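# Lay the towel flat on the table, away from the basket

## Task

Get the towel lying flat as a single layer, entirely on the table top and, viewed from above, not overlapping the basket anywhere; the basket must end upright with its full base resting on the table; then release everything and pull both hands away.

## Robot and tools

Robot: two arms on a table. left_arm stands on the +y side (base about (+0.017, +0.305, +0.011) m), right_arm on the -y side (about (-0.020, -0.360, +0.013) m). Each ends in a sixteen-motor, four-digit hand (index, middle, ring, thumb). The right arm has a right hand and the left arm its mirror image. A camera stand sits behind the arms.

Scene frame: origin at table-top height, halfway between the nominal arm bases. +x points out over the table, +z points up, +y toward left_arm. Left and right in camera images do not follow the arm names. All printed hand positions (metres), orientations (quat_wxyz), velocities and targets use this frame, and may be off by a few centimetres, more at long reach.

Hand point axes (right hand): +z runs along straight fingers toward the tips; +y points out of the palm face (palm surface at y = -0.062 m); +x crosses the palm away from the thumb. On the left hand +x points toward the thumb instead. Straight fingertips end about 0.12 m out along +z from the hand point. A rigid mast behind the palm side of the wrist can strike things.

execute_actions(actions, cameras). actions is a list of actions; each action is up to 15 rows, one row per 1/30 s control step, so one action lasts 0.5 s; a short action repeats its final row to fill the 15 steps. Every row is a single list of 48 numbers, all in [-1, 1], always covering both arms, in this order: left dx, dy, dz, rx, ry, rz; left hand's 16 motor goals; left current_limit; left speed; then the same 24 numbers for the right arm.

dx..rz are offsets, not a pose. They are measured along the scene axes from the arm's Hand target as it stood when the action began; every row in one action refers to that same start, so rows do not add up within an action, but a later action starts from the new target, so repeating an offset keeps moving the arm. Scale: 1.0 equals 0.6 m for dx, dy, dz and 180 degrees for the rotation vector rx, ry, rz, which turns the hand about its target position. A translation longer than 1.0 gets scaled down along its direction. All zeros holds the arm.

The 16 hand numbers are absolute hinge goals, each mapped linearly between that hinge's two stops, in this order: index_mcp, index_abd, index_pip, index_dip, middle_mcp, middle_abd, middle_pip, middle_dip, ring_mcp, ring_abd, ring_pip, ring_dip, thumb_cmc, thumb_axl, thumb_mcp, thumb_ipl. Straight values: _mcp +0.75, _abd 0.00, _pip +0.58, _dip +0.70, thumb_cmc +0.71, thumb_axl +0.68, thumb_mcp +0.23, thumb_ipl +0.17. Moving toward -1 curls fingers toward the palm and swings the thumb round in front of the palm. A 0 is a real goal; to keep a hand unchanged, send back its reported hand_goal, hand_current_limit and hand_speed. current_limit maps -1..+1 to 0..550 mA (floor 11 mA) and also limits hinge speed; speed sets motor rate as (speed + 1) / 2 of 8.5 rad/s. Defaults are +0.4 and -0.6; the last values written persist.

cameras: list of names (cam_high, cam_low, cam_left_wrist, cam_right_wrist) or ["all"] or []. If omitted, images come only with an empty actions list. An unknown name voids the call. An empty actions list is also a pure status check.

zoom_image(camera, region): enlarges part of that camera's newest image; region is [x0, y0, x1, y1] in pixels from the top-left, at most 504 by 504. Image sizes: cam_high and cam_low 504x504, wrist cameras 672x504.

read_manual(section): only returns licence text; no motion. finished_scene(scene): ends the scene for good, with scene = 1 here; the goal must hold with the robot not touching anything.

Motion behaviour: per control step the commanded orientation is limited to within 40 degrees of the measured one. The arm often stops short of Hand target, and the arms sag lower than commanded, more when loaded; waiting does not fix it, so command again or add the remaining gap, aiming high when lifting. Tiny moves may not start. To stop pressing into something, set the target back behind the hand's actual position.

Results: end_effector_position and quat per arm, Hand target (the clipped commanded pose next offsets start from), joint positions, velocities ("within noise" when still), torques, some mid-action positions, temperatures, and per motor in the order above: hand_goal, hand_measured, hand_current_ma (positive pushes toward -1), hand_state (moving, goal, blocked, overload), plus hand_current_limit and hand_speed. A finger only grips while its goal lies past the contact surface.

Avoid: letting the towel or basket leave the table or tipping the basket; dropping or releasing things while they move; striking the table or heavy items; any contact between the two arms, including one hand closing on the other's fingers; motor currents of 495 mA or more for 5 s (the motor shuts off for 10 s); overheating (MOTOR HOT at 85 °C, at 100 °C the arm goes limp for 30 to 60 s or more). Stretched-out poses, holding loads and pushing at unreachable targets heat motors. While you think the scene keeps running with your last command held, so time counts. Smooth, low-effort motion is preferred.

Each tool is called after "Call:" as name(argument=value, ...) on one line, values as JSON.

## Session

Call:
execute_actions(actions=[])

Call:
zoom_image(camera="cam_high", region=[200, 100, 500, 400])

Scene clock: 0.00 s.
left_arm: end_effector_position=(+0.4515, +0.0766, +0.3252) hand_goal=(+0.754, +0.000, +0.576, +0.696, +0.754, +0.000, +0.576, +0.696, +0.754, +0.000, +0.576, +0.696, +0.714, +0.678, +0.226, +0.168) hand_measured=(+0.754, +0.000, +0.576, +0.696, +0.754, +0.000, +0.576, +0.696, +0.754, +0.000, +0.576, +0.696, +0.714, +0.678, +0.226, +0.168) hand_current_ma=(+0, +0, +0, +0, +0, +0, +0, +0, +0, +0, +0, +0, +0, +0, +0, +0) hand_state=(goal, goal, goal, goal, goal, goal, goal, goal, goal, goal, goal, goal, goal, goal, goal, goal) hand_current_limit=0.40 hand_speed=-0.60 end_effector_quat_wxyz=(+0.694, +0.233, +0.628, +0.263) | right_arm: end_effector_position=(+0.7538, -0.2235, +0.3733) hand_goal=(+0.754, +0.000, +0.576, +0.696, +0.754, +0.000, +0.576, +0.696, +0.754, +0.000, +0.576, +0.696, +0.714, +0.678, +0.226, +0.168) hand_measured=(+0.754, +0.000, +0.576, +0.696, +0.754, +0.000, +0.576, +0.696, +0.754, +0.000, +0.576, +0.696, +0.714, +0.678, +0.226, +0.168) hand_current_ma=(+0, +0, +0, +0, +0, +0, +0, +0, +0, +0, +0, +0, +0, +0, +0, +0) hand_state=(goal, goal, goal, goal, goal, goal, goal, goal, goal, goal, goal, goal, goal, goal, goal, goal) hand_current_limit=0.40 hand_speed=-0.60 end_effector_quat_wxyz=(+0.293, +0.846, +0.101, +0.434)
Joint positions: left_arm=[-0.862 1.495 0.723 0.928 -0.858 -0.735] | right_arm=[0.405 2.121 2.207 -0.763 0.763 1.364]
Joint velocities: within noise
Joint torques (N m): no reading
Motor temperatures (°C): left_arm=[25 33 31 24 21 22] | right_arm=[28 26 39 24 21 23]
Heat: left arm: hottest shoulder 33 °C; right arm: hottest elbow 39 °C.
Hand target: left_arm +0.4540, +0.0733, +0.3413; +0.707, +0.220, +0.621, +0.256 | right_arm +0.7563, -0.2228, +0.3860; +0.292, +0.841, +0.094, +0.446

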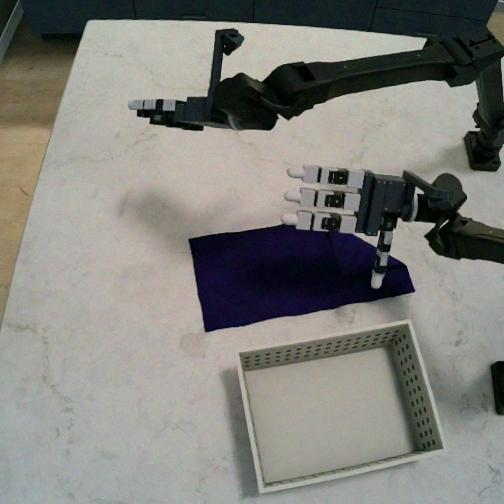

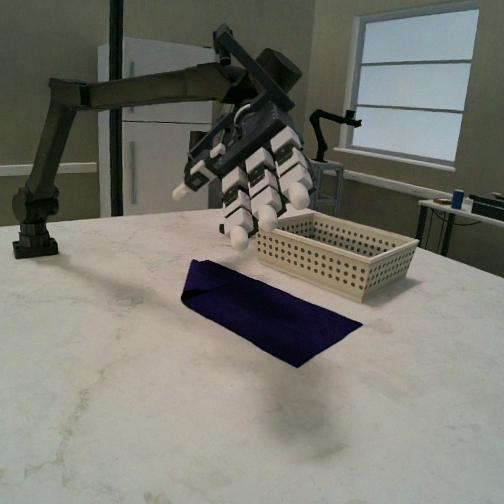

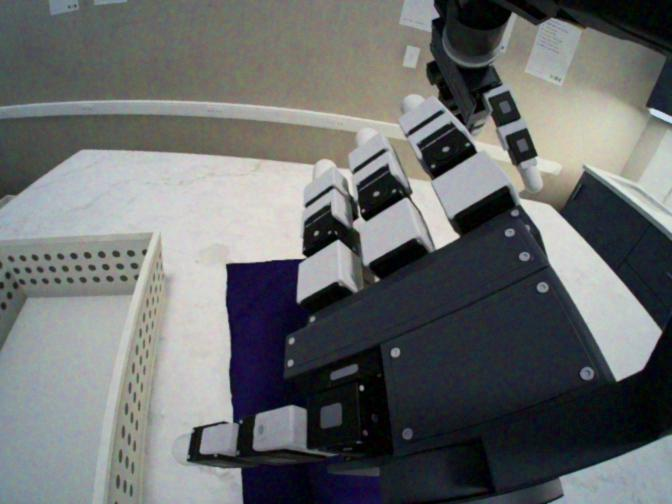

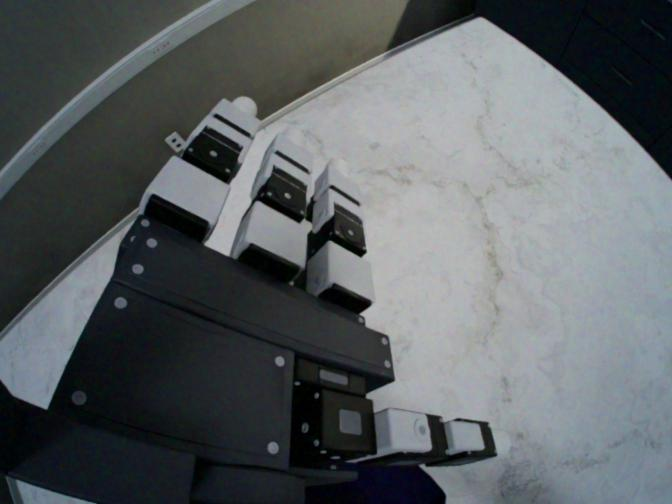

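Scaled by 1.680 from the camera's 504x504 image, which has a finer 720x720 frame.

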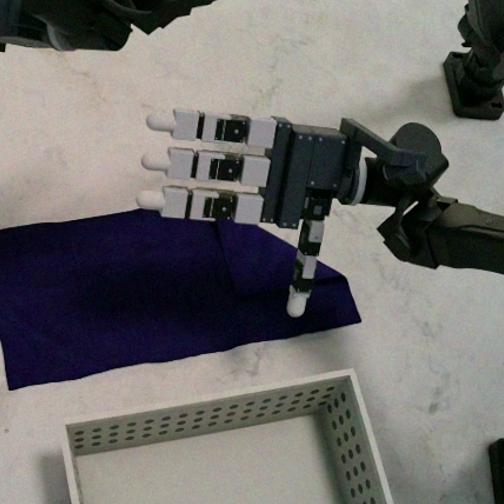

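Call:
execute_actions(actions=[[[-0.1,0.2,0.1,0,0,0,0.754,0,0.576,0.696,0.754,0,0.576,0.696,0.754,0,0.576,0.696,0.714,0.678,0.226,0.168,0.4,-0.6,0,0,0,0,0,0,0.754,0,0.576,0.696,0.754,0,0.576,0.696,0.754,0,0.576,0.696,0.714,0.678,0.226,0.168,0.4,-0.6]],[[-0.1,0.15,0.05,0,0,0,0.754,0,0.576,0.696,0.754,0,0.576,0.696,0.754,0,0.576,0.696,0.714,0.678,0.226,0.168,0.4,-0.6,0,0,0,0,0,0,0.754,0,0.576,0.696,0.754,0,0.576,0.696,0.754,0,0.576,0.696,0.714,0.678,0.226,0.168,0.4,-0.6]]], cameras=["cam_high","cam_low","cam_right_wrist"])

Scene clock: 27.63 s.
left_arm: end_effector_position=(+0.3357, +0.2835, +0.4106) hand_goal=(+0.754, +0.000, +0.576, +0.696, +0.754, +0.000, +0.576, +0.696, +0.754, +0.000, +0.576, +0.696, +0.714, +0.678, +0.226, +0.168) hand_measured=(+0.760, +0.002, +0.578, +0.696, +0.758, +0.002, +0.578, +0.696, +0.760, +0.002, +0.578, +0.696, +0.720, +0.678, +0.226, +0.168) hand_current_ma=(+1, +0, +0, +0, +0, +0, +0, +0, +1, +0, +0, +0, +1, +0, +0, +0) hand_state=(goal, goal, goal, goal, goal, goal, goal, goal, goal, goal, goal, goal, goal, goal, goal, goal) hand_current_limit=0.40 hand_speed=-0.60 end_effector_quat_wxyz=(+0.692, +0.231, +0.630, +0.265) | right_arm: end_effector_position=(+0.7538, -0.2235, +0.3733) hand_goal=(+0.754, +0.000, +0.576, +0.696, +0.754, +0.000, +0.576, +0.696, +0.754, +0.000, +0.576, +0.696, +0.714, +0.678, +0.226, +0.168) hand_measured=(+0.756, +0.000, +0.576, +0.696, +0.756, +0.000, +0.576, +0.696, +0.756, +0.000, +0.576, +0.696, +0.716, +0.678, +0.226, +0.168) hand_current_ma=(+2, +0, +0, +0, +1, +0, +0, +0, +2, +0, +0, +0, +2, +0, +0, +0) hand_state=(goal, goal, goal, goal, goal, goal, goal, goal, goal, goal, goal, goal, goal, goal, goal, goal) hand_current_limit=0.40 hand_speed=-0.60 end_effector_quat_wxyz=(+0.293, +0.846, +0.101, +0.434)
Joint positions: left_arm=[-0.601 0.533 0.412 0.242 -0.608 -0.784] | right_arm=[0.405 2.121 2.207 -0.763 0.763 1.364]
Joint torques (N m): left_arm=[0.32 -0.5 12.12 1.66 0.27 -0.12] | right_arm=[0.21 -23.88 10.58 1.74 0.49 -0.13]
Heat: left arm: hottest shoulder 33 °C; right arm: hottest elbow 40 °C.
Hand target: left_arm +0.3340, +0.2833, +0.4313; +0.707, +0.220, +0.621, +0.256 | right_arm +0.7563, -0.2228, +0.3860; +0.292, +0.841, +0.094, +0.446
Off the commanded pose: left_arm 0.021 m, 3 deg | right_arm 0.013 m, 2 deg.
Step readings (end_effector_position of left_arm | right_arm):
0: (+0.4515, +0.0766, +0.3252) | (+0.7538, -0.2235, +0.3733)
1: (+0.4510, +0.0771, +0.3263) | (+0.7538, -0.2235, +0.3733)
2: (+0.4464, +0.0845, +0.3272) | (+0.7538, -0.2235, +0.3733)
4: (+0.4212, +0.1323, +0.3408) | (+0.7538, -0.2235, +0.3733)
8: (+0.3881, +0.2037, +0.3993) | (+0.7538, -0.2235, +0.3733)
15: (+0.3874, +0.2049, +0.3993) | (+0.7538, -0.2235, +0.3733)
16: (+0.3898, +0.2013, +0.3952) | (+0.7538, -0.2235, +0.3733)
17: (+0.3887, +0.2027, +0.3897) | (+0.7538, -0.2235, +0.3733)
19: (+0.3677, +0.2346, +0.3918) | (+0.7538, -0.2235, +0.3733)
23: (+0.3254, +0.2904, +0.4277) | (+0.7538, -0.2235, +0.3733)
30: (+0.3285, +0.2884, +0.4195) | (+0.7538, -0.2235, +0.3733)
Images, in order (width x height): cam_high 504x504, cam_low 504x504, cam_right_wrist 672x504.

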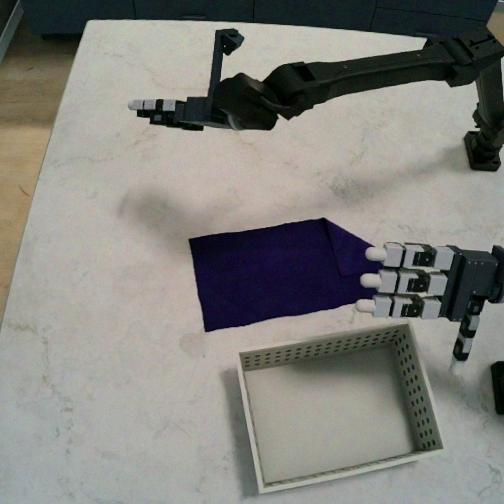

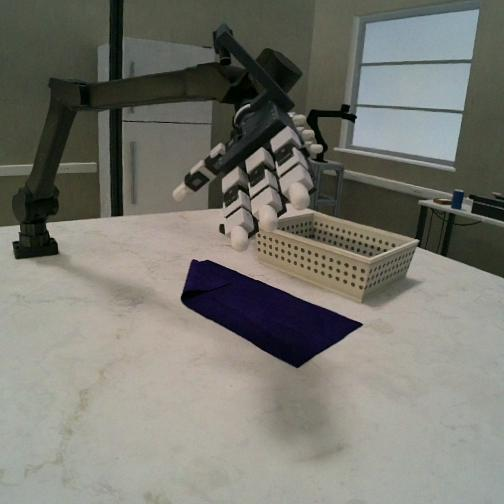

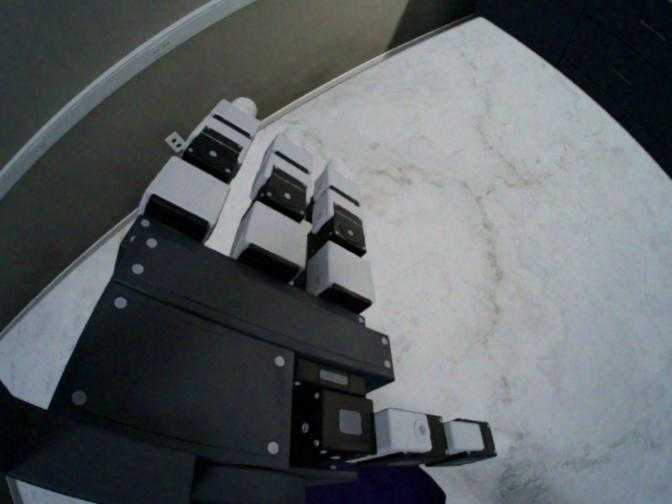

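Call:
zoom_image(camera="cam_high", region=[260, 190, 460, 340])

Call:
zoom_image(camera="cam_low", region=[150, 230, 390, 390])

Scaled by 2.520 from the camera's 504x504 image, which has a finer 720x720 frame.

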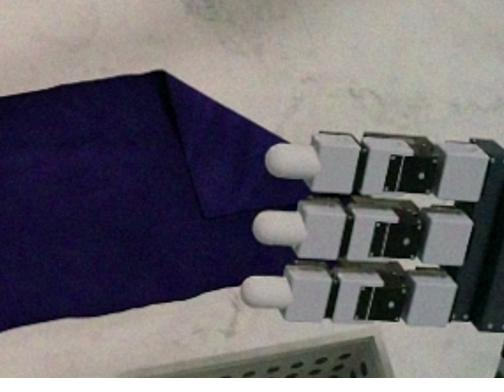

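Scaled by 2.100 from the camera's 504x504 image, which has a finer 720x720 frame.

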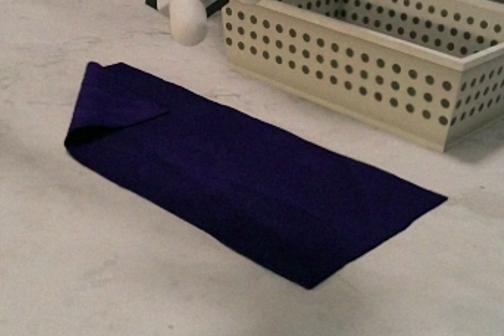

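Call:
execute_actions(actions=[[[0.0087,-0.061,-0.033,0.1487,0.001,0.0198,0.754,0,0.576,0.696,0.754,0,0.576,0.696,0.754,0,0.576,0.696,0.714,0.678,0.226,0.168,0.4,-0.6,-0.128,-0.2,0,0,0,-0.064,0.754,0,0.576,0.696,0.754,0,0.576,0.696,0.754,0,0.576,0.696,0.714,0.678,0.226,0.168,0.4,-0.6]],[[0.0087,-0.061,-0.033,0.1487,0.001,0.0198,0.754,0,0.576,0.696,0.754,0,0.576,0.696,0.754,0,0.576,0.696,0.714,0.678,0.226,0.168,0.4,-0.6,-0.128,-0.2,0,0,0,-0.064,0.754,0,0.576,0.696,0.754,0,0.576,0.696,0.754,0,0.576,0.696,0.714,0.678,0.226,0.168,0.4,-0.6]],[[0.0087,-0.061,-0.033,0.1487,0.001,0.0198,0.754,0,0.576,0.696,0.754,0,0.576,0.696,0.754,0,0.576,0.696,0.714,0.678,0.226,0.168,0.4,-0.6,-0.128,-0.2,0,0,0,-0.064,0.754,0,0.576,0.696,0.754,0,0.576,0.696,0.754,0,0.576,0.696,0.714,0.678,0.226,0.168,0.4,-0.6]],[[0.0087,-0.061,-0.033,0.1487,0.001,0.0198,0.754,0,0.576,0.696,0.754,0,0.576,0.696,0.754,0,0.576,0.696,0.714,0.678,0.226,0.168,0.4,-0.6,-0.128,-0.2,0,0,0,-0.064,0.754,0,0.576,0.696,0.754,0,0.576,0.696,0.754,0,0.576,0.696,0.714,0.678,0.226,0.168,0.4,-0.6]],[[0.0087,-0.061,-0.033,0.1487,0.001,0.0198,0.754,0,0.576,0.696,0.754,0,0.576,0.696,0.754,0,0.576,0.696,0.714,0.678,0.226,0.168,0.4,-0.6,0,0,0,0,0,0,0.754,0,0.576,0.696,0.754,0,0.576,0.696,0.754,0,0.576,0.696,0.714,0.678,0.226,0.168,0.4,-0.6]]], cameras=["cam_high"])

Scene clock: 78.37 s.
left_arm: end_effector_position=(+0.3586, +0.1108, +0.3035) hand_goal=(+0.754, +0.000, +0.576, +0.696, +0.754, +0.000, +0.576, +0.696, +0.754, +0.000, +0.576, +0.696, +0.714, +0.678, +0.226, +0.168) hand_measured=(+0.758, -0.002, +0.578, +0.696, +0.758, -0.002, +0.578, +0.696, +0.758, -0.002, +0.578, +0.696, +0.718, +0.678, +0.226, +0.168) hand_current_ma=(+0, +0, +0, +0, +0, +0, +0, +0, +0, +0, +0, +0, +0, +0, +0, +0) hand_state=(goal, goal, goal, goal, goal, goal, goal, goal, goal, goal, goal, goal, goal, goal, goal, goal) hand_current_limit=0.40 hand_speed=-0.60 end_effector_quat_wxyz=(+0.018, +0.676, +0.033, +0.736) | right_arm: end_effector_position=(+0.4481, -0.6972, +0.3684) hand_goal=(+0.754, +0.000, +0.576, +0.696, +0.754, +0.000, +0.576, +0.696, +0.754, +0.000, +0.576, +0.696, +0.714, +0.678, +0.226, +0.168) hand_measured=(+0.760, +0.002, +0.578, +0.696, +0.760, +0.002, +0.578, +0.696, +0.760, +0.002, +0.578, +0.696, +0.724, +0.678, +0.224, +0.168) hand_current_ma=(+5, +0, +1, +0, +4, +0, +1, +0, +4, +0, +1, +0, +9, +0, -1, +0) hand_state=(goal, goal, goal, goal, goal, goal, goal, goal, goal, goal, goal, goal, goal, goal, goal, goal) hand_current_limit=0.40 hand_speed=-0.60 end_effector_quat_wxyz=(+0.438, +0.820, -0.238, +0.281)
Joint positions: left_arm=[-0.601 0.822 0.232 0.693 -0.619 1.559] | right_arm=[-0.299 1.559 1.405 -0.602 0.838 1.464]
Joint torques (N m): left_arm=[-0.79 -1.79 11.4 2.56 0.02 -0.05] | right_arm=[-0.26 -15.97 9.89 2.17 0.46 -0.3]
Motor temperatures (°C): left_arm=[25 32 39 24 21 22] | right_arm=[27 31 43 24 21 23]
Heat: left arm: hottest elbow 39 °C; right arm: hottest elbow 43 °C.
Hand target: left_arm +0.3601, +0.1003, +0.3323; +0.034, +0.658, +0.035, +0.752 | right_arm +0.4491, -0.7028, +0.3860; +0.443, +0.811, -0.242, +0.297
Off the commanded pose: left_arm 0.031 m, 3 deg | right_arm 0.019 m, 2 deg.
Step readings (end_effector_position of left_arm | right_arm):
0: (+0.3357, +0.2835, +0.4106) | (+0.7538, -0.2235, +0.3733)
1: (+0.3349, +0.2821, +0.4123) | (+0.7497, -0.2280, +0.3730)
2: (+0.3332, +0.2786, +0.4143) | (+0.7360, -0.2380, +0.3683)
4: (+0.3344, +0.2683, +0.4104) | (+0.7099, -0.2670, +0.3584)
8: (+0.3428, +0.2504, +0.3950) | (+0.6840, -0.3297, +0.3584)
15: (+0.3425, +0.2449, +0.3994) | (+0.6770, -0.3707, +0.3844)
16: (+0.3417, +0.2420, +0.4006) | (+0.6738, -0.3710, +0.3844)
17: (+0.3406, +0.2379, +0.4014) | (+0.6617, -0.3764, +0.3792)
19: (+0.3409, +0.2287, +0.3941) | (+0.6342, -0.3979, +0.3690)
23: (+0.3464, +0.2120, +0.3753) | (+0.6052, -0.4546, +0.3677)
30: (+0.3456, +0.2067, +0.3820) | (+0.5973, -0.4837, +0.3773)
31: (+0.3455, +0.2030, +0.3823) | (+0.5956, -0.4831, +0.3762)
32: (+0.3457, +0.1969, +0.3810) | (+0.5878, -0.4874, +0.3712)
34: (+0.3475, +0.1861, +0.3726) | (+0.5624, -0.5137, +0.3639)
38: (+0.3507, +0.1764, +0.3611) | (+0.5246, -0.5804, +0.3674)
45: (+0.3499, +0.1707, +0.3652) | (+0.5133, -0.6026, +0.3748)
46: (+0.3500, +0.1662, +0.3640) | (+0.5134, -0.6016, +0.3729)
47: (+0.3501, +0.1601, +0.3619) | (+0.5110, -0.6047, +0.3699)
49: (+0.3507, +0.1503, +0.3574) | (+0.4892, -0.6315, +0.3659)
53: (+0.3520, +0.1397, +0.3497) | (+0.4422, -0.7019, +0.3674)
60: (+0.3536, +0.1327, +0.3433) | (+0.4309, -0.7189, +0.3686)
61: (+0.3542, +0.1301, +0.3413) | (+0.4342, -0.7148, +0.3686)
62: (+0.3553, +0.1261, +0.3341) | (+0.4371, -0.7113, +0.3684)
64: (+0.3572, +0.1212, +0.3240) | (+0.4436, -0.7028, +0.3685)
68: (+0.3586, +0.1163, +0.3131) | (+0.4486, -0.6964, +0.3684)
75: (+0.3584, +0.1116, +0.3055) | (+0.4481, -0.6972, +0.3684)
Images, in order (width x height): cam_high 504x504.

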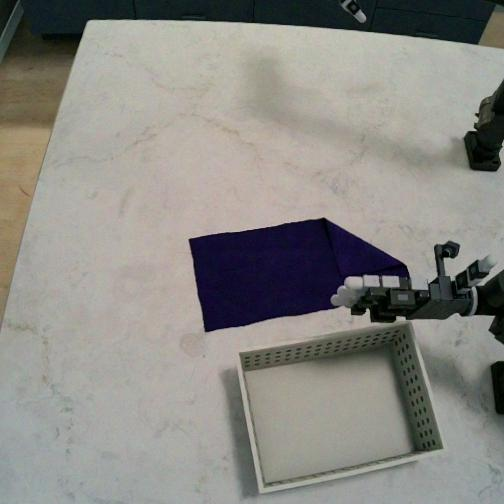

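Call:
execute_actions(actions=[[[-0.0137,-0.04,-0.055,0.118,0.068,0.0213,0.137,0,0.358,0.551,0.95,0,0.576,0.696,0.95,0,0.576,0.696,0.714,0.678,0.226,0.168,0.4,-0.6,0,0,0,0,0,0,0.754,0,0.576,0.696,0.754,0,0.576,0.696,0.754,0,0.576,0.696,0.714,0.678,0.226,0.168,0.4,-0.6]],[[-0.0137,-0.04,-0.055,0.118,0.068,0.0213,0.137,0,0.358,0.551,0.95,0,0.576,0.696,0.95,0,0.576,0.696,0.714,0.678,0.226,0.168,0.4,-0.6,0,0,0,0,0,0,0.754,0,0.576,0.696,0.754,0,0.576,0.696,0.754,0,0.576,0.696,0.714,0.678,0.226,0.168,0.4,-0.6]],[[-0.0137,-0.04,-0.055,0.118,0.068,0.0213,0.137,0,0.358,0.551,0.95,0,0.576,0.696,0.95,0,0.576,0.696,0.714,0.678,0.226,0.168,0.4,-0.6,0,0,0,0,0,0,0.754,0,0.576,0.696,0.754,0,0.576,0.696,0.754,0,0.576,0.696,0.714,0.678,0.226,0.168,0.4,-0.6]],[[-0.0137,-0.04,-0.055,0.118,0.068,0.0213,0.137,0,0.358,0.551,0.95,0,0.576,0.696,0.95,0,0.576,0.696,0.714,0.678,0.226,0.168,0.4,-0.6,0,0,0,0,0,0,0.754,0,0.576,0.696,0.754,0,0.576,0.696,0.754,0,0.576,0.696,0.714,0.678,0.226,0.168,0.4,-0.6]]], cameras=["cam_high","cam_low","cam_left_wrist"])

Scene clock: 110.80 s.
left_arm: end_effector_position=(+0.3199, +0.0206, +0.1804) hand_goal=(+0.138, +0.000, +0.358, +0.552, +0.950, +0.000, +0.576, +0.696, +0.950, +0.000, +0.576, +0.696, +0.714, +0.678, +0.226, +0.168) hand_measured=(+0.134, -0.002, +0.358, +0.554, +0.942, -0.002, +0.576, +0.696, +0.940, -0.002, +0.574, +0.696, +0.706, +0.678, +0.226, +0.168) hand_current_ma=(+0, +0, +0, +0, -1, +0, +0, +0, -2, +0, +0, +0, -1, +0, +0, +0) hand_state=(goal, goal, goal, goal, goal, goal, goal, goal, goal, goal, goal, goal, goal, goal, goal, goal) hand_current_limit=0.40 hand_speed=-0.60 end_effector_quat_wxyz=(-0.516, +0.717, -0.396, +0.250) | right_arm: end_effector_position=(+0.4481, -0.6972, +0.3684) hand_goal=(+0.754, +0.000, +0.576, +0.696, +0.754, +0.000, +0.576, +0.696, +0.754, +0.000, +0.576, +0.696, +0.714, +0.678, +0.226, +0.168) hand_measured=(+0.760, +0.002, +0.578, +0.696, +0.760, +0.002, +0.578, +0.696, +0.760, +0.002, +0.578, +0.696, +0.724, +0.678, +0.224, +0.168) hand_current_ma=(+5, +0, +1, +0, +4, +0, +1, +0, +4, +0, +1, +0, +9, +0, -1, +0) hand_state=(goal, goal, goal, goal, goal, goal, goal, goal, goal, goal, goal, goal, goal, goal, goal, goal) hand_current_limit=0.40 hand_speed=-0.60 end_effector_quat_wxyz=(+0.438, +0.820, -0.238, +0.281)
Joint positions: left_arm=[-1.087 1.491 1.133 -1.548 -1.2 1.267] | right_arm=[-0.299 1.559 1.405 -0.602 0.838 1.464]
Joint torques (N m): left_arm=[-0.5 -11.58 11.04 -0.99 -0.69 -0.32] | right_arm=[-0.38 -16.26 9.85 2.19 0.45 -0.31]
Heat: left arm: hottest elbow 40 °C; right arm: hottest elbow 43 °C.
Hand target: left_arm +0.3272, +0.0043, +0.2003; -0.509, +0.727, -0.378, +0.266 | right_arm +0.4491, -0.7028, +0.3860; +0.443, +0.811, -0.242, +0.297
Off the commanded pose: left_arm 0.027 m, 3 deg | right_arm 0.019 m, 2 deg.
Step readings (end_effector_position of left_arm | right_arm):
0: (+0.3586, +0.1108, +0.3034) | (+0.4481, -0.6972, +0.3684)
1: (+0.3602, +0.1114, +0.2994) | (+0.4481, -0.6972, +0.3684)
2: (+0.3611, +0.1117, +0.2860) | (+0.4481, -0.6972, +0.3684)
4: (+0.3521, +0.1051, +0.2697) | (+0.4481, -0.6972, +0.3684)
8: (+0.3385, +0.0865, +0.2591) | (+0.4481, -0.6972, +0.3684)
15: (+0.3418, +0.0827, +0.2658) | (+0.4481, -0.6972, +0.3684)
16: (+0.3432, +0.0869, +0.2611) | (+0.4481, -0.6972, +0.3684)
17: (+0.3446, +0.0958, +0.2506) | (+0.4481, -0.6972, +0.3684)
19: (+0.3392, +0.0884, +0.2401) | (+0.4481, -0.6972, +0.3684)
23: (+0.3321, +0.0597, +0.2316) | (+0.4481, -0.6972, +0.3684)
30: (+0.3324, +0.0604, +0.2277) | (+0.4481, -0.6972, +0.3684)
31: (+0.3324, +0.0649, +0.2262) | (+0.4481, -0.6972, +0.3684)
32: (+0.3323, +0.0744, +0.2231) | (+0.4481, -0.6972, +0.3684)
34: (+0.3313, +0.0627, +0.2160) | (+0.4481, -0.6972, +0.3684)
38: (+0.3259, +0.0383, +0.2009) | (+0.4481, -0.6972, +0.3684)
45: (+0.3214, +0.0458, +0.1964) | (+0.4481, -0.6972, +0.3684)
46: (+0.3205, +0.0479, +0.1971) | (+0.4481, -0.6972, +0.3684)
47: (+0.3186, +0.0514, +0.1961) | (+0.4481, -0.6972, +0.3684)
49: (+0.3218, +0.0381, +0.1929) | (+0.4481, -0.6972, +0.3684)
53: (+0.3225, +0.0145, +0.1780) | (+0.4481, -0.6972, +0.3684)
60: (+0.3149, +0.0274, +0.1720) | (+0.4481, -0.6972, +0.3684)
Images, in order (width x height): cam_high 504x504, cam_low 504x504, cam_left_wrist 672x504.

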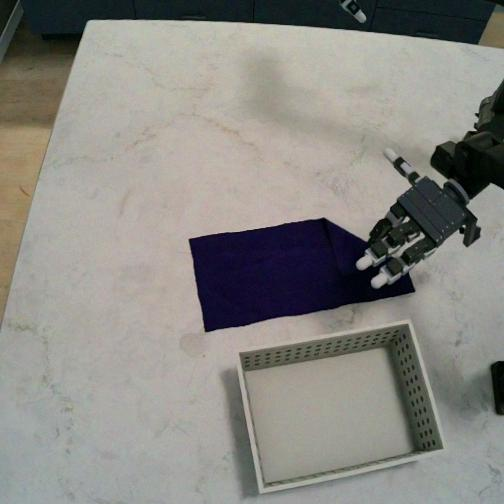

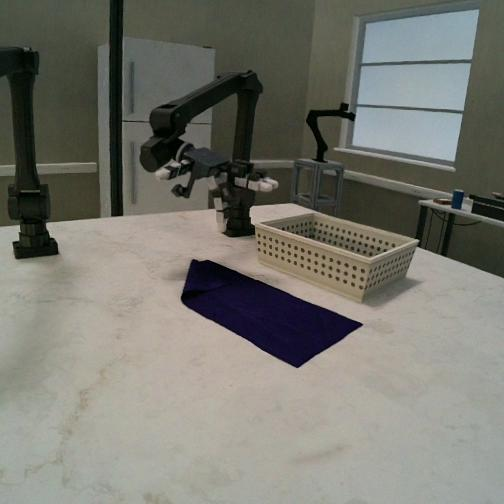

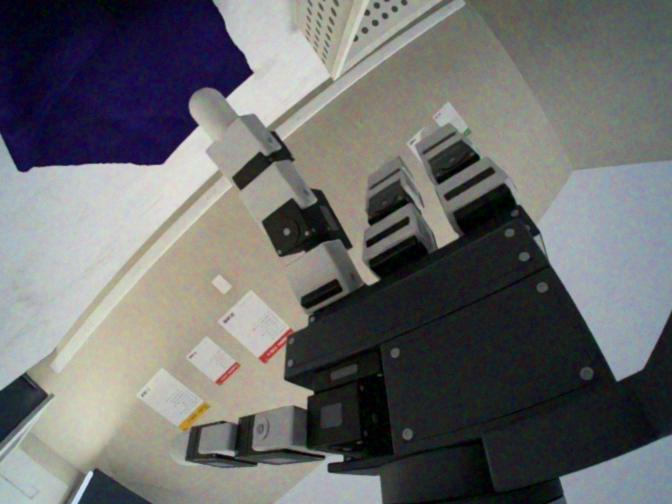

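Call:
zoom_image(camera="cam_high", region=[310, 190, 430, 310])

Scaled by 4.200 from the camera's 504x504 image, which has a finer 720x720 frame.

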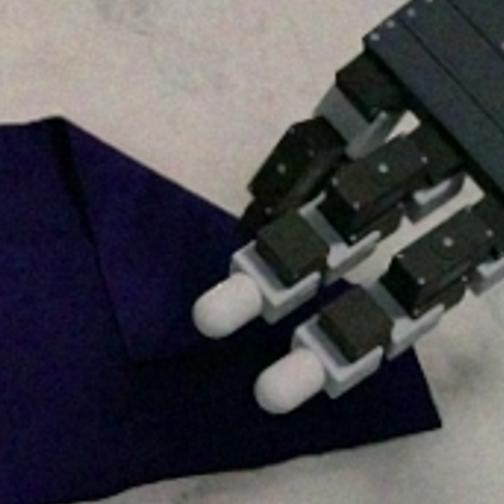

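Call:
execute_actions(actions=[[[0.068,0.04,-0.075,0,0,0,0.137,0,0.358,0.551,0.95,0,0.576,0.696,0.95,0,0.576,0.696,0.714,0.678,0.226,0.168,0.4,-0.6,0,0,0,0,0,0,0.754,0,0.576,0.696,0.754,0,0.576,0.696,0.754,0,0.576,0.696,0.714,0.678,0.226,0.168,0.4,-0.6]],[[0,0,-0.075,0,0,0,0.137,0,0.358,0.551,0.95,0,0.576,0.696,0.95,0,0.576,0.696,0.714,0.678,0.226,0.168,0.4,-0.6,0,0,0,0,0,0,0.754,0,0.576,0.696,0.754,0,0.576,0.696,0.754,0,0.576,0.696,0.714,0.678,0.226,0.168,0.4,-0.6]]], cameras=["cam_high","cam_low","cam_left_wrist"])

Call:
zoom_image(camera="cam_high", region=[300, 180, 440, 320])

Call:
zoom_image(camera="cam_low", region=[150, 150, 330, 330])

Scene clock: 123.93 s.
left_arm: end_effector_position=(+0.3661, +0.0366, +0.1036) hand_goal=(+0.138, +0.000, +0.358, +0.552, +0.950, +0.000, +0.576, +0.696, +0.950, +0.000, +0.576, +0.696, +0.714, +0.678, +0.226, +0.168) hand_measured=(+0.132, -0.002, +0.358, +0.554, +0.942, -0.002, +0.576, +0.696, +0.940, -0.002, +0.574, +0.696, +0.704, +0.678, +0.226, +0.168) hand_current_ma=(+0, +0, +0, +0, -1, +0, +0, +0, -2, +0, +0, +0, -2, +0, +0, +0) hand_state=(goal, goal, goal, goal, goal, goal, goal, goal, goal, goal, goal, goal, goal, goal, goal, goal) hand_current_limit=0.40 hand_speed=-0.60 end_effector_quat_wxyz=(-0.516, +0.724, -0.381, +0.253) | right_arm: end_effector_position=(+0.4481, -0.6972, +0.3684) hand_goal=(+0.754, +0.000, +0.576, +0.696, +0.754, +0.000, +0.576, +0.696, +0.754, +0.000, +0.576, +0.696, +0.714, +0.678, +0.226, +0.168) hand_measured=(+0.760, +0.002, +0.578, +0.696, +0.760, +0.002, +0.578, +0.696, +0.760, +0.002, +0.578, +0.696, +0.724, +0.678, +0.224, +0.168) hand_current_ma=(+5, +0, +1, +0, +4, +0, +1, +0, +4, +0, +1, +0, +9, +0, -1, +0) hand_state=(goal, goal, goal, goal, goal, goal, goal, goal, goal, goal, goal, goal, goal, goal, goal, goal) hand_current_limit=0.40 hand_speed=-0.60 end_effector_quat_wxyz=(+0.438, +0.820, -0.238, +0.281)
Joint positions: left_arm=[-0.969 1.558 0.995 -1.075 -1.223 1.527] | right_arm=[-0.299 1.559 1.405 -0.602 0.838 1.464]
Joint torques (N m): left_arm=[0.09 -12.69 7.05 0.75 -0.79 -0.06] | right_arm=[-0.21 -16.03 9.84 2.19 0.46 -0.3]
Heat: left arm: hottest elbow 38 °C; right arm: hottest elbow 43 °C.
Hand target: left_arm +0.3680, +0.0283, +0.1103; -0.509, +0.727, -0.378, +0.266 | right_arm +0.4491, -0.7028, +0.3860; +0.443, +0.811, -0.242, +0.297
Off the commanded pose: left_arm 0.011 m, 2 deg | right_arm 0.019 m, 2 deg.
Step readings (end_effector_position of left_arm | right_arm):
0: (+0.3199, +0.0206, +0.1804) | (+0.4481, -0.6972, +0.3684)
1: (+0.3230, +0.0208, +0.1788) | (+0.4481, -0.6972, +0.3684)
2: (+0.3311, +0.0168, +0.1767) | (+0.4481, -0.6972, +0.3684)
4: (+0.3495, +0.0146, +0.1673) | (+0.4481, -0.6972, +0.3684)
8: (+0.3686, +0.0308, +0.1551) | (+0.4481, -0.6972, +0.3684)
15: (+0.3699, +0.0320, +0.1502) | (+0.4481, -0.6972, +0.3684)
16: (+0.3703, +0.0317, +0.1472) | (+0.4481, -0.6972, +0.3684)
17: (+0.3719, +0.0294, +0.1433) | (+0.4481, -0.6972, +0.3684)
19: (+0.3705, +0.0315, +0.1287) | (+0.4481, -0.6972, +0.3684)
23: (+0.3658, +0.0373, +0.1066) | (+0.4481, -0.6972, +0.3684)
30: (+0.3662, +0.0365, +0.1036) | (+0.4481, -0.6972, +0.3684)
Images, in order (width x height): cam_high 504x504, cam_low 504x504, cam_left_wrist 672x504.

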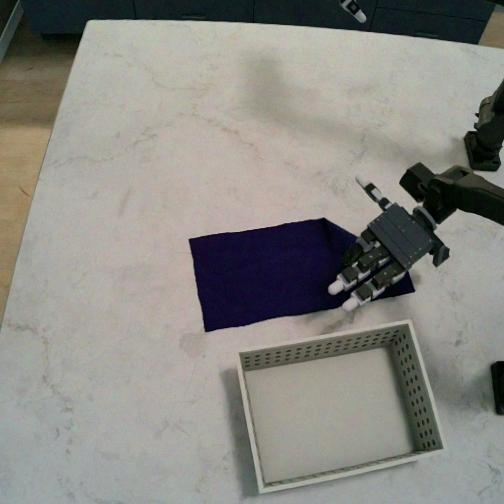

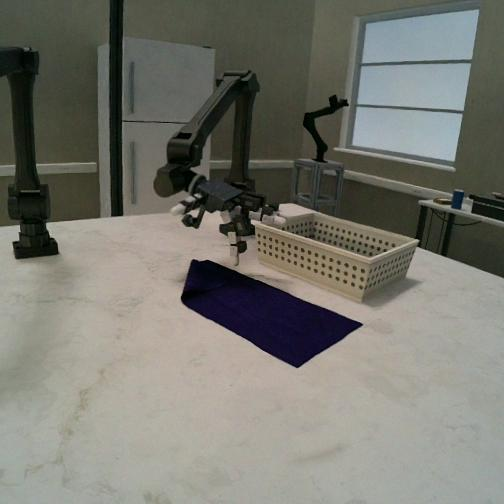

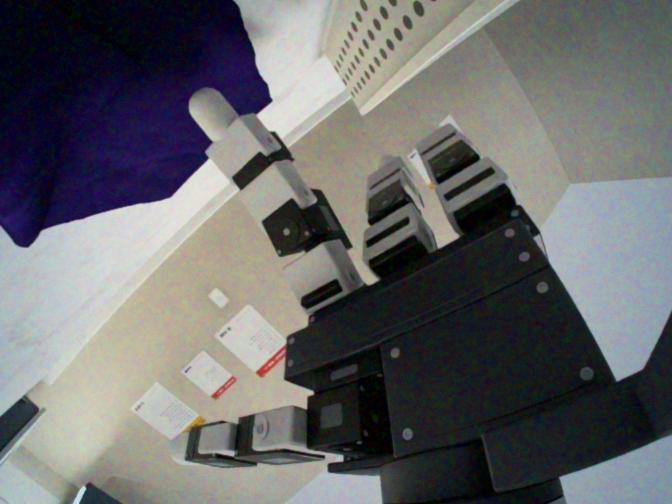

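Scaled by 3.600 from the camera's 504x504 image, which has a finer 720x720 frame.

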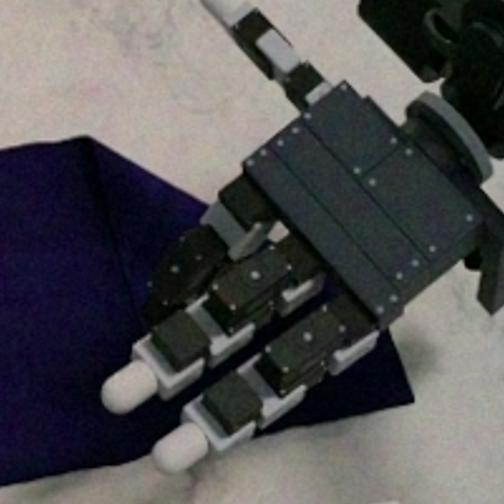

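Scaled by 2.800 from the camera's 504x504 image, which has a finer 720x720 frame.

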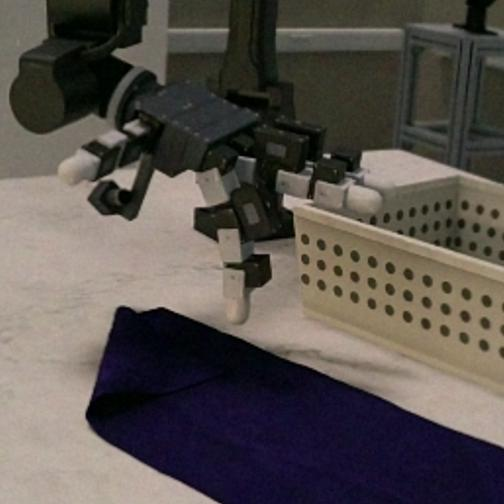

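Call:
execute_actions(actions=[[[0,0,-0.075,0,0,0,0.137,0,0.358,0.551,0.95,0,0.576,0.696,0.95,0,0.576,0.696,0.714,0.678,0.226,0.168,0.4,-0.6,0,0,0,0,0,0,0.754,0,0.576,0.696,0.754,0,0.576,0.696,0.754,0,0.576,0.696,0.714,0.678,0.226,0.168,0.4,-0.6]],[[0,0,-0.02,0,0,0,0.137,0,0.358,0.551,0.95,0,0.576,0.696,0.95,0,0.576,0.696,0.714,0.678,0.226,0.168,0.4,-0.6,0,0,0,0,0,0,0.754,0,0.576,0.696,0.754,0,0.576,0.696,0.754,0,0.576,0.696,0.714,0.678,0.226,0.168,0.4,-0.6]]], cameras=["cam_high","cam_low"])

Call:
zoom_image(camera="cam_low", region=[150, 180, 330, 360])

Scene clock: 132.43 s.
left_arm: end_effector_position=(+0.3680, +0.0338, +0.0577) hand_goal=(+0.138, +0.000, +0.358, +0.552, +0.950, +0.000, +0.576, +0.696, +0.950, +0.000, +0.576, +0.696, +0.714, +0.678, +0.226, +0.168) hand_measured=(+0.134, -0.016, +0.358, +0.552, +0.942, -0.002, +0.576, +0.696, +0.940, -0.002, +0.574, +0.696, +0.704, +0.678, +0.226, +0.168) hand_current_ma=(+0, -3, +0, +0, -1, +0, +0, +0, -2, +0, +0, +0, -2, +0, +0, +0) hand_state=(goal, goal, goal, goal, goal, goal, goal, goal, goal, goal, goal, goal, goal, goal, goal, goal) hand_current_limit=0.40 hand_speed=-0.60 end_effector_quat_wxyz=(-0.512, +0.726, -0.378, +0.260) | right_arm: end_effector_position=(+0.4481, -0.6972, +0.3684) hand_goal=(+0.754, +0.000, +0.576, +0.696, +0.754, +0.000, +0.576, +0.696, +0.754, +0.000, +0.576, +0.696, +0.714, +0.678, +0.226, +0.168) hand_measured=(+0.760, +0.002, +0.578, +0.696, +0.760, +0.002, +0.578, +0.696, +0.760, +0.002, +0.578, +0.696, +0.724, +0.678, +0.224, +0.168) hand_current_ma=(+5, +0, +1, +0, +4, +0, +1, +0, +4, +0, +1, +0, +9, +0, -1, +0) hand_state=(goal, goal, goal, goal, goal, goal, goal, goal, goal, goal, goal, goal, goal, goal, goal, goal) hand_current_limit=0.40 hand_speed=-0.60 end_effector_quat_wxyz=(+0.438, +0.820, -0.238, +0.281)
Joint positions: left_arm=[-0.969 1.633 0.939 -0.922 -1.223 1.533] | right_arm=[-0.299 1.559 1.405 -0.602 0.838 1.464]
Joint torques (N m): left_arm=[0.03 -11.4 5.7 1.05 -0.8 -0.12] | right_arm=[-0.32 -16.03 9.8 2.24 0.46 -0.3]
Heat: left arm: hottest elbow 38 °C; right arm: hottest elbow 43 °C.
Hand target: left_arm +0.3680, +0.0283, +0.0533; -0.509, +0.727, -0.378, +0.266 | right_arm +0.4491, -0.7028, +0.3860; +0.443, +0.811, -0.242, +0.297
Off the commanded pose: left_arm 0.007 m, 1 deg | right_arm 0.019 m, 2 deg.
Step readings (end_effector_position of left_arm | right_arm):
0: (+0.3661, +0.0366, +0.1036) | (+0.4481, -0.6972, +0.3684)
1: (+0.3664, +0.0361, +0.1016) | (+0.4481, -0.6972, +0.3684)
2: (+0.3683, +0.0334, +0.0983) | (+0.4481, -0.6972, +0.3684)
4: (+0.3686, +0.0330, +0.0848) | (+0.4481, -0.6972, +0.3684)
8: (+0.3655, +0.0375, +0.0618) | (+0.4481, -0.6972, +0.3684)
15: (+0.3658, +0.0370, +0.0590) | (+0.4481, -0.6972, +0.3684)
16: (+0.3664, +0.0361, +0.0591) | (+0.4481, -0.6972, +0.3684)
17: (+0.3671, +0.0352, +0.0581) | (+0.4481, -0.6972, +0.3684)
19: (+0.3677, +0.0343, +0.0577) | (+0.4481, -0.6972, +0.3684)
23: (+0.3681, +0.0337, +0.0577) | (+0.4481, -0.6972, +0.3684)
30: (+0.3680, +0.0338, +0.0577) | (+0.4481, -0.6972, +0.3684)
Images, in order (width x height): cam_high 504x504, cam_low 504x504.

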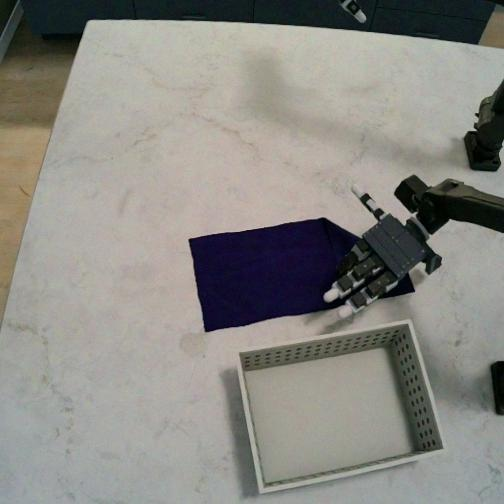

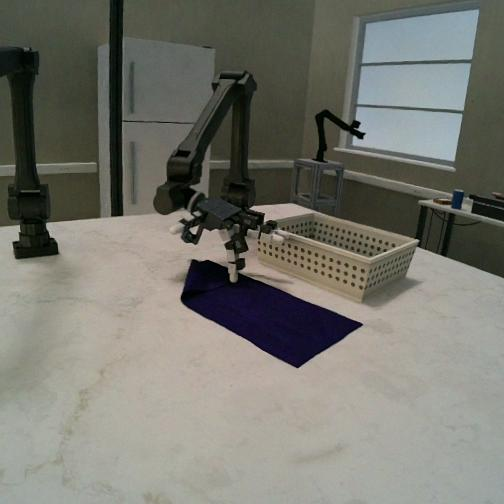

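Scaled by 2.800 from the camera's 504x504 image, which has a finer 720x720 frame.

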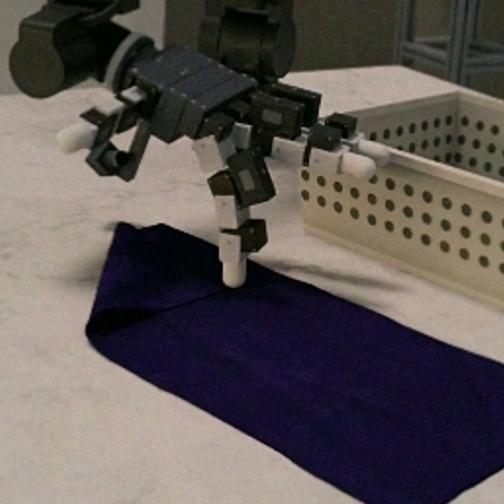

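Call:
execute_actions(actions=[[[-0.01,-0.017,-0.012,0,0,0,0.137,0,0.358,0.551,0.95,0,0.576,0.696,0.95,0,0.576,0.696,0.714,0.678,0.226,0.168,0.4,-0.6,0,0,0,0,0,0,0.754,0,0.576,0.696,0.754,0,0.576,0.696,0.754,0,0.576,0.696,0.714,0.678,0.226,0.168,0.4,-0.6]],[[-0.034,-0.0573,0,0,0,0,0.137,0,0.358,0.551,0.95,0,0.576,0.696,0.95,0,0.576,0.696,0.714,0.678,0.226,0.168,0.4,-0.6,0,0,0,0,0,0,0.754,0,0.576,0.696,0.754,0,0.576,0.696,0.754,0,0.576,0.696,0.714,0.678,0.226,0.168,0.4,-0.6]]], cameras=["cam_high","cam_low"])

Call:
zoom_image(camera="cam_low", region=[150, 180, 330, 360])

Scene clock: 138.33 s.
left_arm: end_effector_position=(+0.3418, +0.0067, +0.0491) hand_goal=(+0.138, +0.000, +0.358, +0.552, +0.950, +0.000, +0.576, +0.696, +0.950, +0.000, +0.576, +0.696, +0.714, +0.678, +0.226, +0.168) hand_measured=(+0.232, -0.034, +0.404, +0.580, +0.942, -0.002, +0.576, +0.696, +0.940, -0.002, +0.574, +0.696, +0.704, +0.678, +0.224, +0.168) hand_current_ma=(+148, -15, +33, +12, -1, +0, +0, +0, -2, +0, +0, +0, -2, +0, +0, +0) hand_state=(blocked, blocked, blocked, blocked, goal, goal, goal, goal, goal, goal, goal, goal, goal, goal, goal, goal) hand_current_limit=0.40 hand_speed=-0.60 end_effector_quat_wxyz=(-0.525, +0.716, -0.380, +0.261) | right_arm: end_effector_position=(+0.4481, -0.6972, +0.3684) hand_goal=(+0.754, +0.000, +0.576, +0.696, +0.754, +0.000, +0.576, +0.696, +0.754, +0.000, +0.576, +0.696, +0.714, +0.678, +0.226, +0.168) hand_measured=(+0.760, +0.002, +0.578, +0.696, +0.760, +0.002, +0.578, +0.696, +0.760, +0.002, +0.578, +0.696, +0.724, +0.678, +0.224, +0.168) hand_current_ma=(+5, +0, +1, +0, +4, +0, +1, +0, +4, +0, +1, +0, +9, +0, -1, +0) hand_state=(goal, goal, goal, goal, goal, goal, goal, goal, goal, goal, goal, goal, goal, goal, goal, goal) hand_current_limit=0.40 hand_speed=-0.60 end_effector_quat_wxyz=(+0.438, +0.820, -0.238, +0.281)
Joint positions: left_arm=[-1.067 1.731 1.019 -1.19 -1.232 1.247] | right_arm=[-0.299 1.559 1.405 -0.602 0.838 1.464]
Joint torques (N m): left_arm=[-0.67 -10.99 8.58 -0.53 0.04 -0.31] | right_arm=[-0.38 -16.32 9.85 2.26 0.46 -0.32]
Heat: left arm: hottest elbow 37 °C; right arm: hottest elbow 43 °C.
Hand target: left_arm +0.3416, -0.0163, +0.0461; -0.509, +0.727, -0.378, +0.266 | right_arm +0.4491, -0.7028, +0.3860; +0.443, +0.811, -0.242, +0.297
Off the commanded pose: left_arm 0.023 m, 2 deg | right_arm 0.019 m, 2 deg.
Step readings (end_effector_position of left_arm | right_arm):
0: (+0.3680, +0.0338, +0.0577) | (+0.4481, -0.6972, +0.3684)
1: (+0.3678, +0.0341, +0.0571) | (+0.4481, -0.6972, +0.3684)
2: (+0.3674, +0.0341, +0.0562) | (+0.4481, -0.6972, +0.3684)
4: (+0.3663, +0.0326, +0.0554) | (+0.4481, -0.6972, +0.3684)
8: (+0.3642, +0.0311, +0.0549) | (+0.4481, -0.6972, +0.3684)
15: (+0.3638, +0.0304, +0.0549) | (+0.4481, -0.6972, +0.3684)
16: (+0.3621, +0.0300, +0.0547) | (+0.4481, -0.6972, +0.3684)
17: (+0.3589, +0.0285, +0.0550) | (+0.4481, -0.6972, +0.3684)
19: (+0.3513, +0.0202, +0.0530) | (+0.4481, -0.6972, +0.3684)
23: (+0.3416, +0.0073, +0.0491) | (+0.4481, -0.6972, +0.3684)
30: (+0.3417, +0.0068, +0.0489) | (+0.4481, -0.6972, +0.3684)
Images, in order (width x height): cam_high 504x504, cam_low 504x504.

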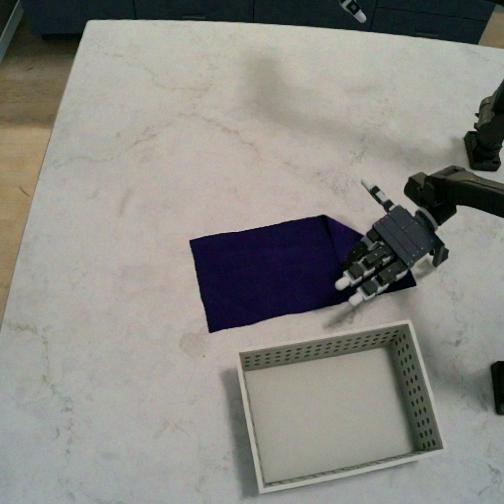

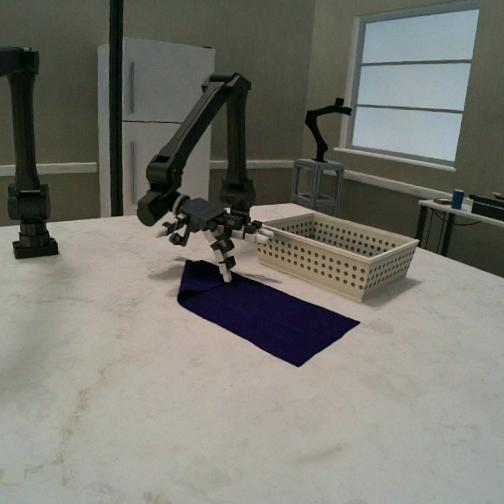

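Scaled by 2.800 from the camera's 504x504 image, which has a finer 720x720 frame.

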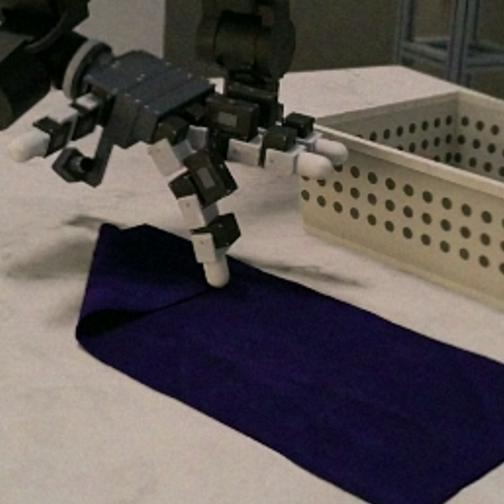

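Call:
execute_actions(actions=[[[-0.0,-0.0,0.1,0,0,0,0.137,0,0.358,0.551,0.95,0,0.576,0.696,0.95,0,0.576,0.696,0.714,0.678,0.226,0.168,0.4,-0.6,0,0,0,0,0,0,0.754,0,0.576,0.696,0.754,0,0.576,0.696,0.754,0,0.576,0.696,0.714,0.678,0.226,0.168,0.4,-0.6]],[[-0.15,-0.1,0.05,0,0,0,0.137,0,0.358,0.551,0.95,0,0.576,0.696,0.95,0,0.576,0.696,0.714,0.678,0.226,0.168,0.4,-0.6,0,0,0,0,0,0,0.754,0,0.576,0.696,0.754,0,0.576,0.696,0.754,0,0.576,0.696,0.714,0.678,0.226,0.168,0.4,-0.6]]], cameras=["cam_high","cam_low","cam_left_wrist"])

Call:
zoom_image(camera="cam_low", region=[160, 240, 300, 350])

Call:
zoom_image(camera="cam_high", region=[290, 190, 430, 330])

Scene clock: 182.33 s.
left_arm: end_effector_position=(+0.2484, -0.0653, +0.1260) hand_goal=(+0.138, +0.000, +0.358, +0.552, +0.950, +0.000, +0.576, +0.696, +0.950, +0.000, +0.576, +0.696, +0.714, +0.678, +0.226, +0.168) hand_measured=(+0.132, +0.000, +0.360, +0.554, +0.938, +0.000, +0.574, +0.696, +0.936, +0.000, +0.574, +0.696, +0.704, +0.678, +0.224, +0.168) hand_current_ma=(-1, +0, +0, +0, -2, +0, +0, +0, -4, +0, +0, +0, -2, +0, +0, +0) hand_state=(goal, goal, goal, goal, goal, goal, goal, goal, goal, goal, goal, goal, goal, goal, goal, goal) hand_current_limit=0.40 hand_speed=-0.60 end_effector_quat_wxyz=(-0.480, +0.725, -0.411, +0.273) | right_arm: end_effector_position=(+0.4481, -0.6972, +0.3684) hand_goal=(+0.754, +0.000, +0.576, +0.696, +0.754, +0.000, +0.576, +0.696, +0.754, +0.000, +0.576, +0.696, +0.714, +0.678, +0.226, +0.168) hand_measured=(+0.760, +0.002, +0.578, +0.696, +0.760, +0.002, +0.578, +0.696, +0.760, +0.002, +0.578, +0.696, +0.724, +0.678, +0.224, +0.168) hand_current_ma=(+5, +0, +1, +0, +4, +0, +1, +0, +4, +0, +1, +0, +9, +0, -1, +0) hand_state=(goal, goal, goal, goal, goal, goal, goal, goal, goal, goal, goal, goal, goal, goal, goal, goal) hand_current_limit=0.40 hand_speed=-0.60 end_effector_quat_wxyz=(+0.438, +0.820, -0.238, +0.281)
Joint positions: left_arm=[-1.313 1.684 1.205 -1.666 -1.088 0.939] | right_arm=[-0.299 1.559 1.405 -0.602 0.838 1.464]
Joint torques (N m): left_arm=[0.67 -12.86 8.9 -1.61 -0.57 -0.32] | right_arm=[-0.26 -16.21 9.85 2.24 0.46 -0.32]
Heat: left arm: hottest elbow 37 °C; right arm: hottest elbow 44 °C.
Hand target: left_arm +0.2516, -0.0763, +0.1361; -0.509, +0.727, -0.378, +0.266 | right_arm +0.4491, -0.7028, +0.3860; +0.443, +0.811, -0.242, +0.297
Off the commanded pose: left_arm 0.015 m, 5 deg | right_arm 0.019 m, 2 deg.
joint sent to its limit (left arm) — joint 4 (wrist pitch), lower limit. The joint targets are off in position and orientation.
Step readings (end_effector_position of left_arm | right_arm):
0: (+0.3418, +0.0067, +0.0491) | (+0.4481, -0.6972, +0.3684)
1: (+0.3413, +0.0069, +0.0498) | (+0.4481, -0.6972, +0.3684)
2: (+0.3381, +0.0087, +0.0537) | (+0.4481, -0.6972, +0.3684)
4: (+0.3358, +0.0101, +0.0657) | (+0.4481, -0.6972, +0.3684)
8: (+0.3389, +0.0044, +0.0882) | (+0.4481, -0.6972, +0.3684)
15: (+0.3402, +0.0023, +0.0923) | (+0.4481, -0.6972, +0.3684)
16: (+0.3347, +0.0008, +0.0929) | (+0.4481, -0.6972, +0.3684)
17: (+0.3170, +0.0000, +0.0935) | (+0.4481, -0.6972, +0.3684)
19: (+0.2817, -0.0145, +0.1022) | (+0.4481, -0.6972, +0.3684)
23: (+0.2314, -0.0644, +0.1220) | (+0.4481, -0.6972, +0.3684)
30: (+0.2408, -0.0687, +0.1268) | (+0.4481, -0.6972, +0.3684)
Images, in order (width x height): cam_high 504x504, cam_low 504x504, cam_left_wrist 672x504.

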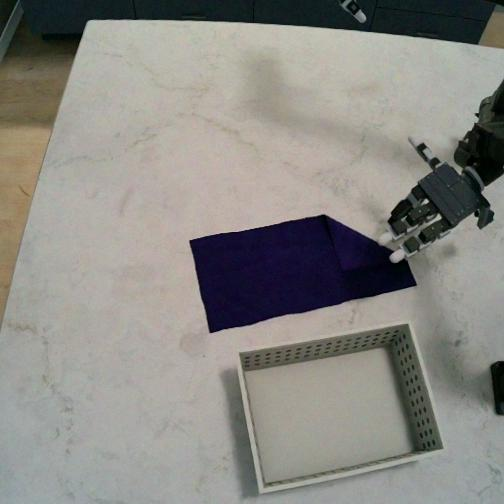

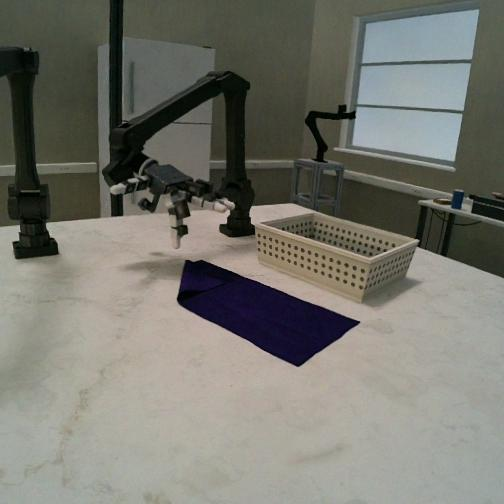

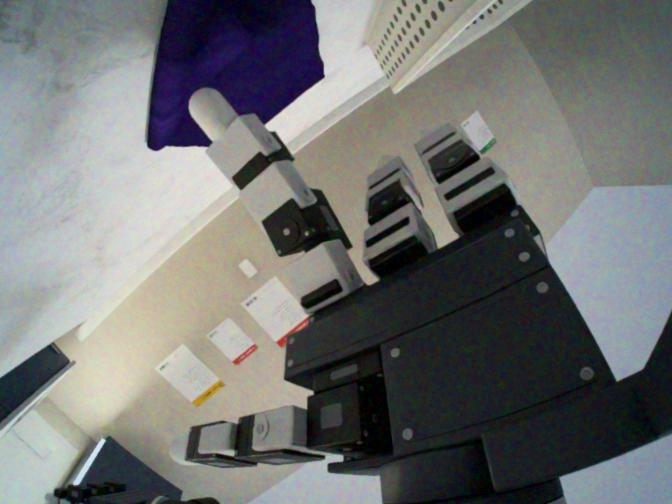

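Scaled by 3.600 from the camera's 504x504 image, which has a finer 720x720 frame.

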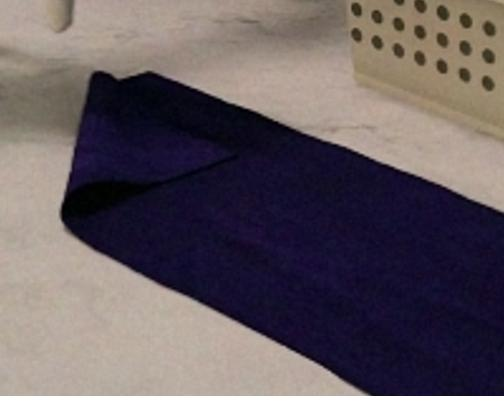

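Scaled by 3.600 from the camera's 504x504 image, which has a finer 720x720 frame.

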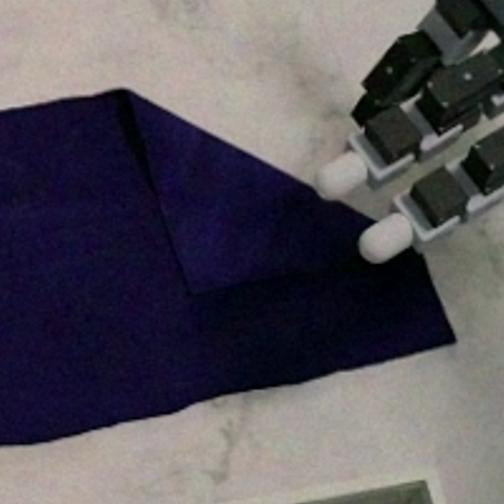

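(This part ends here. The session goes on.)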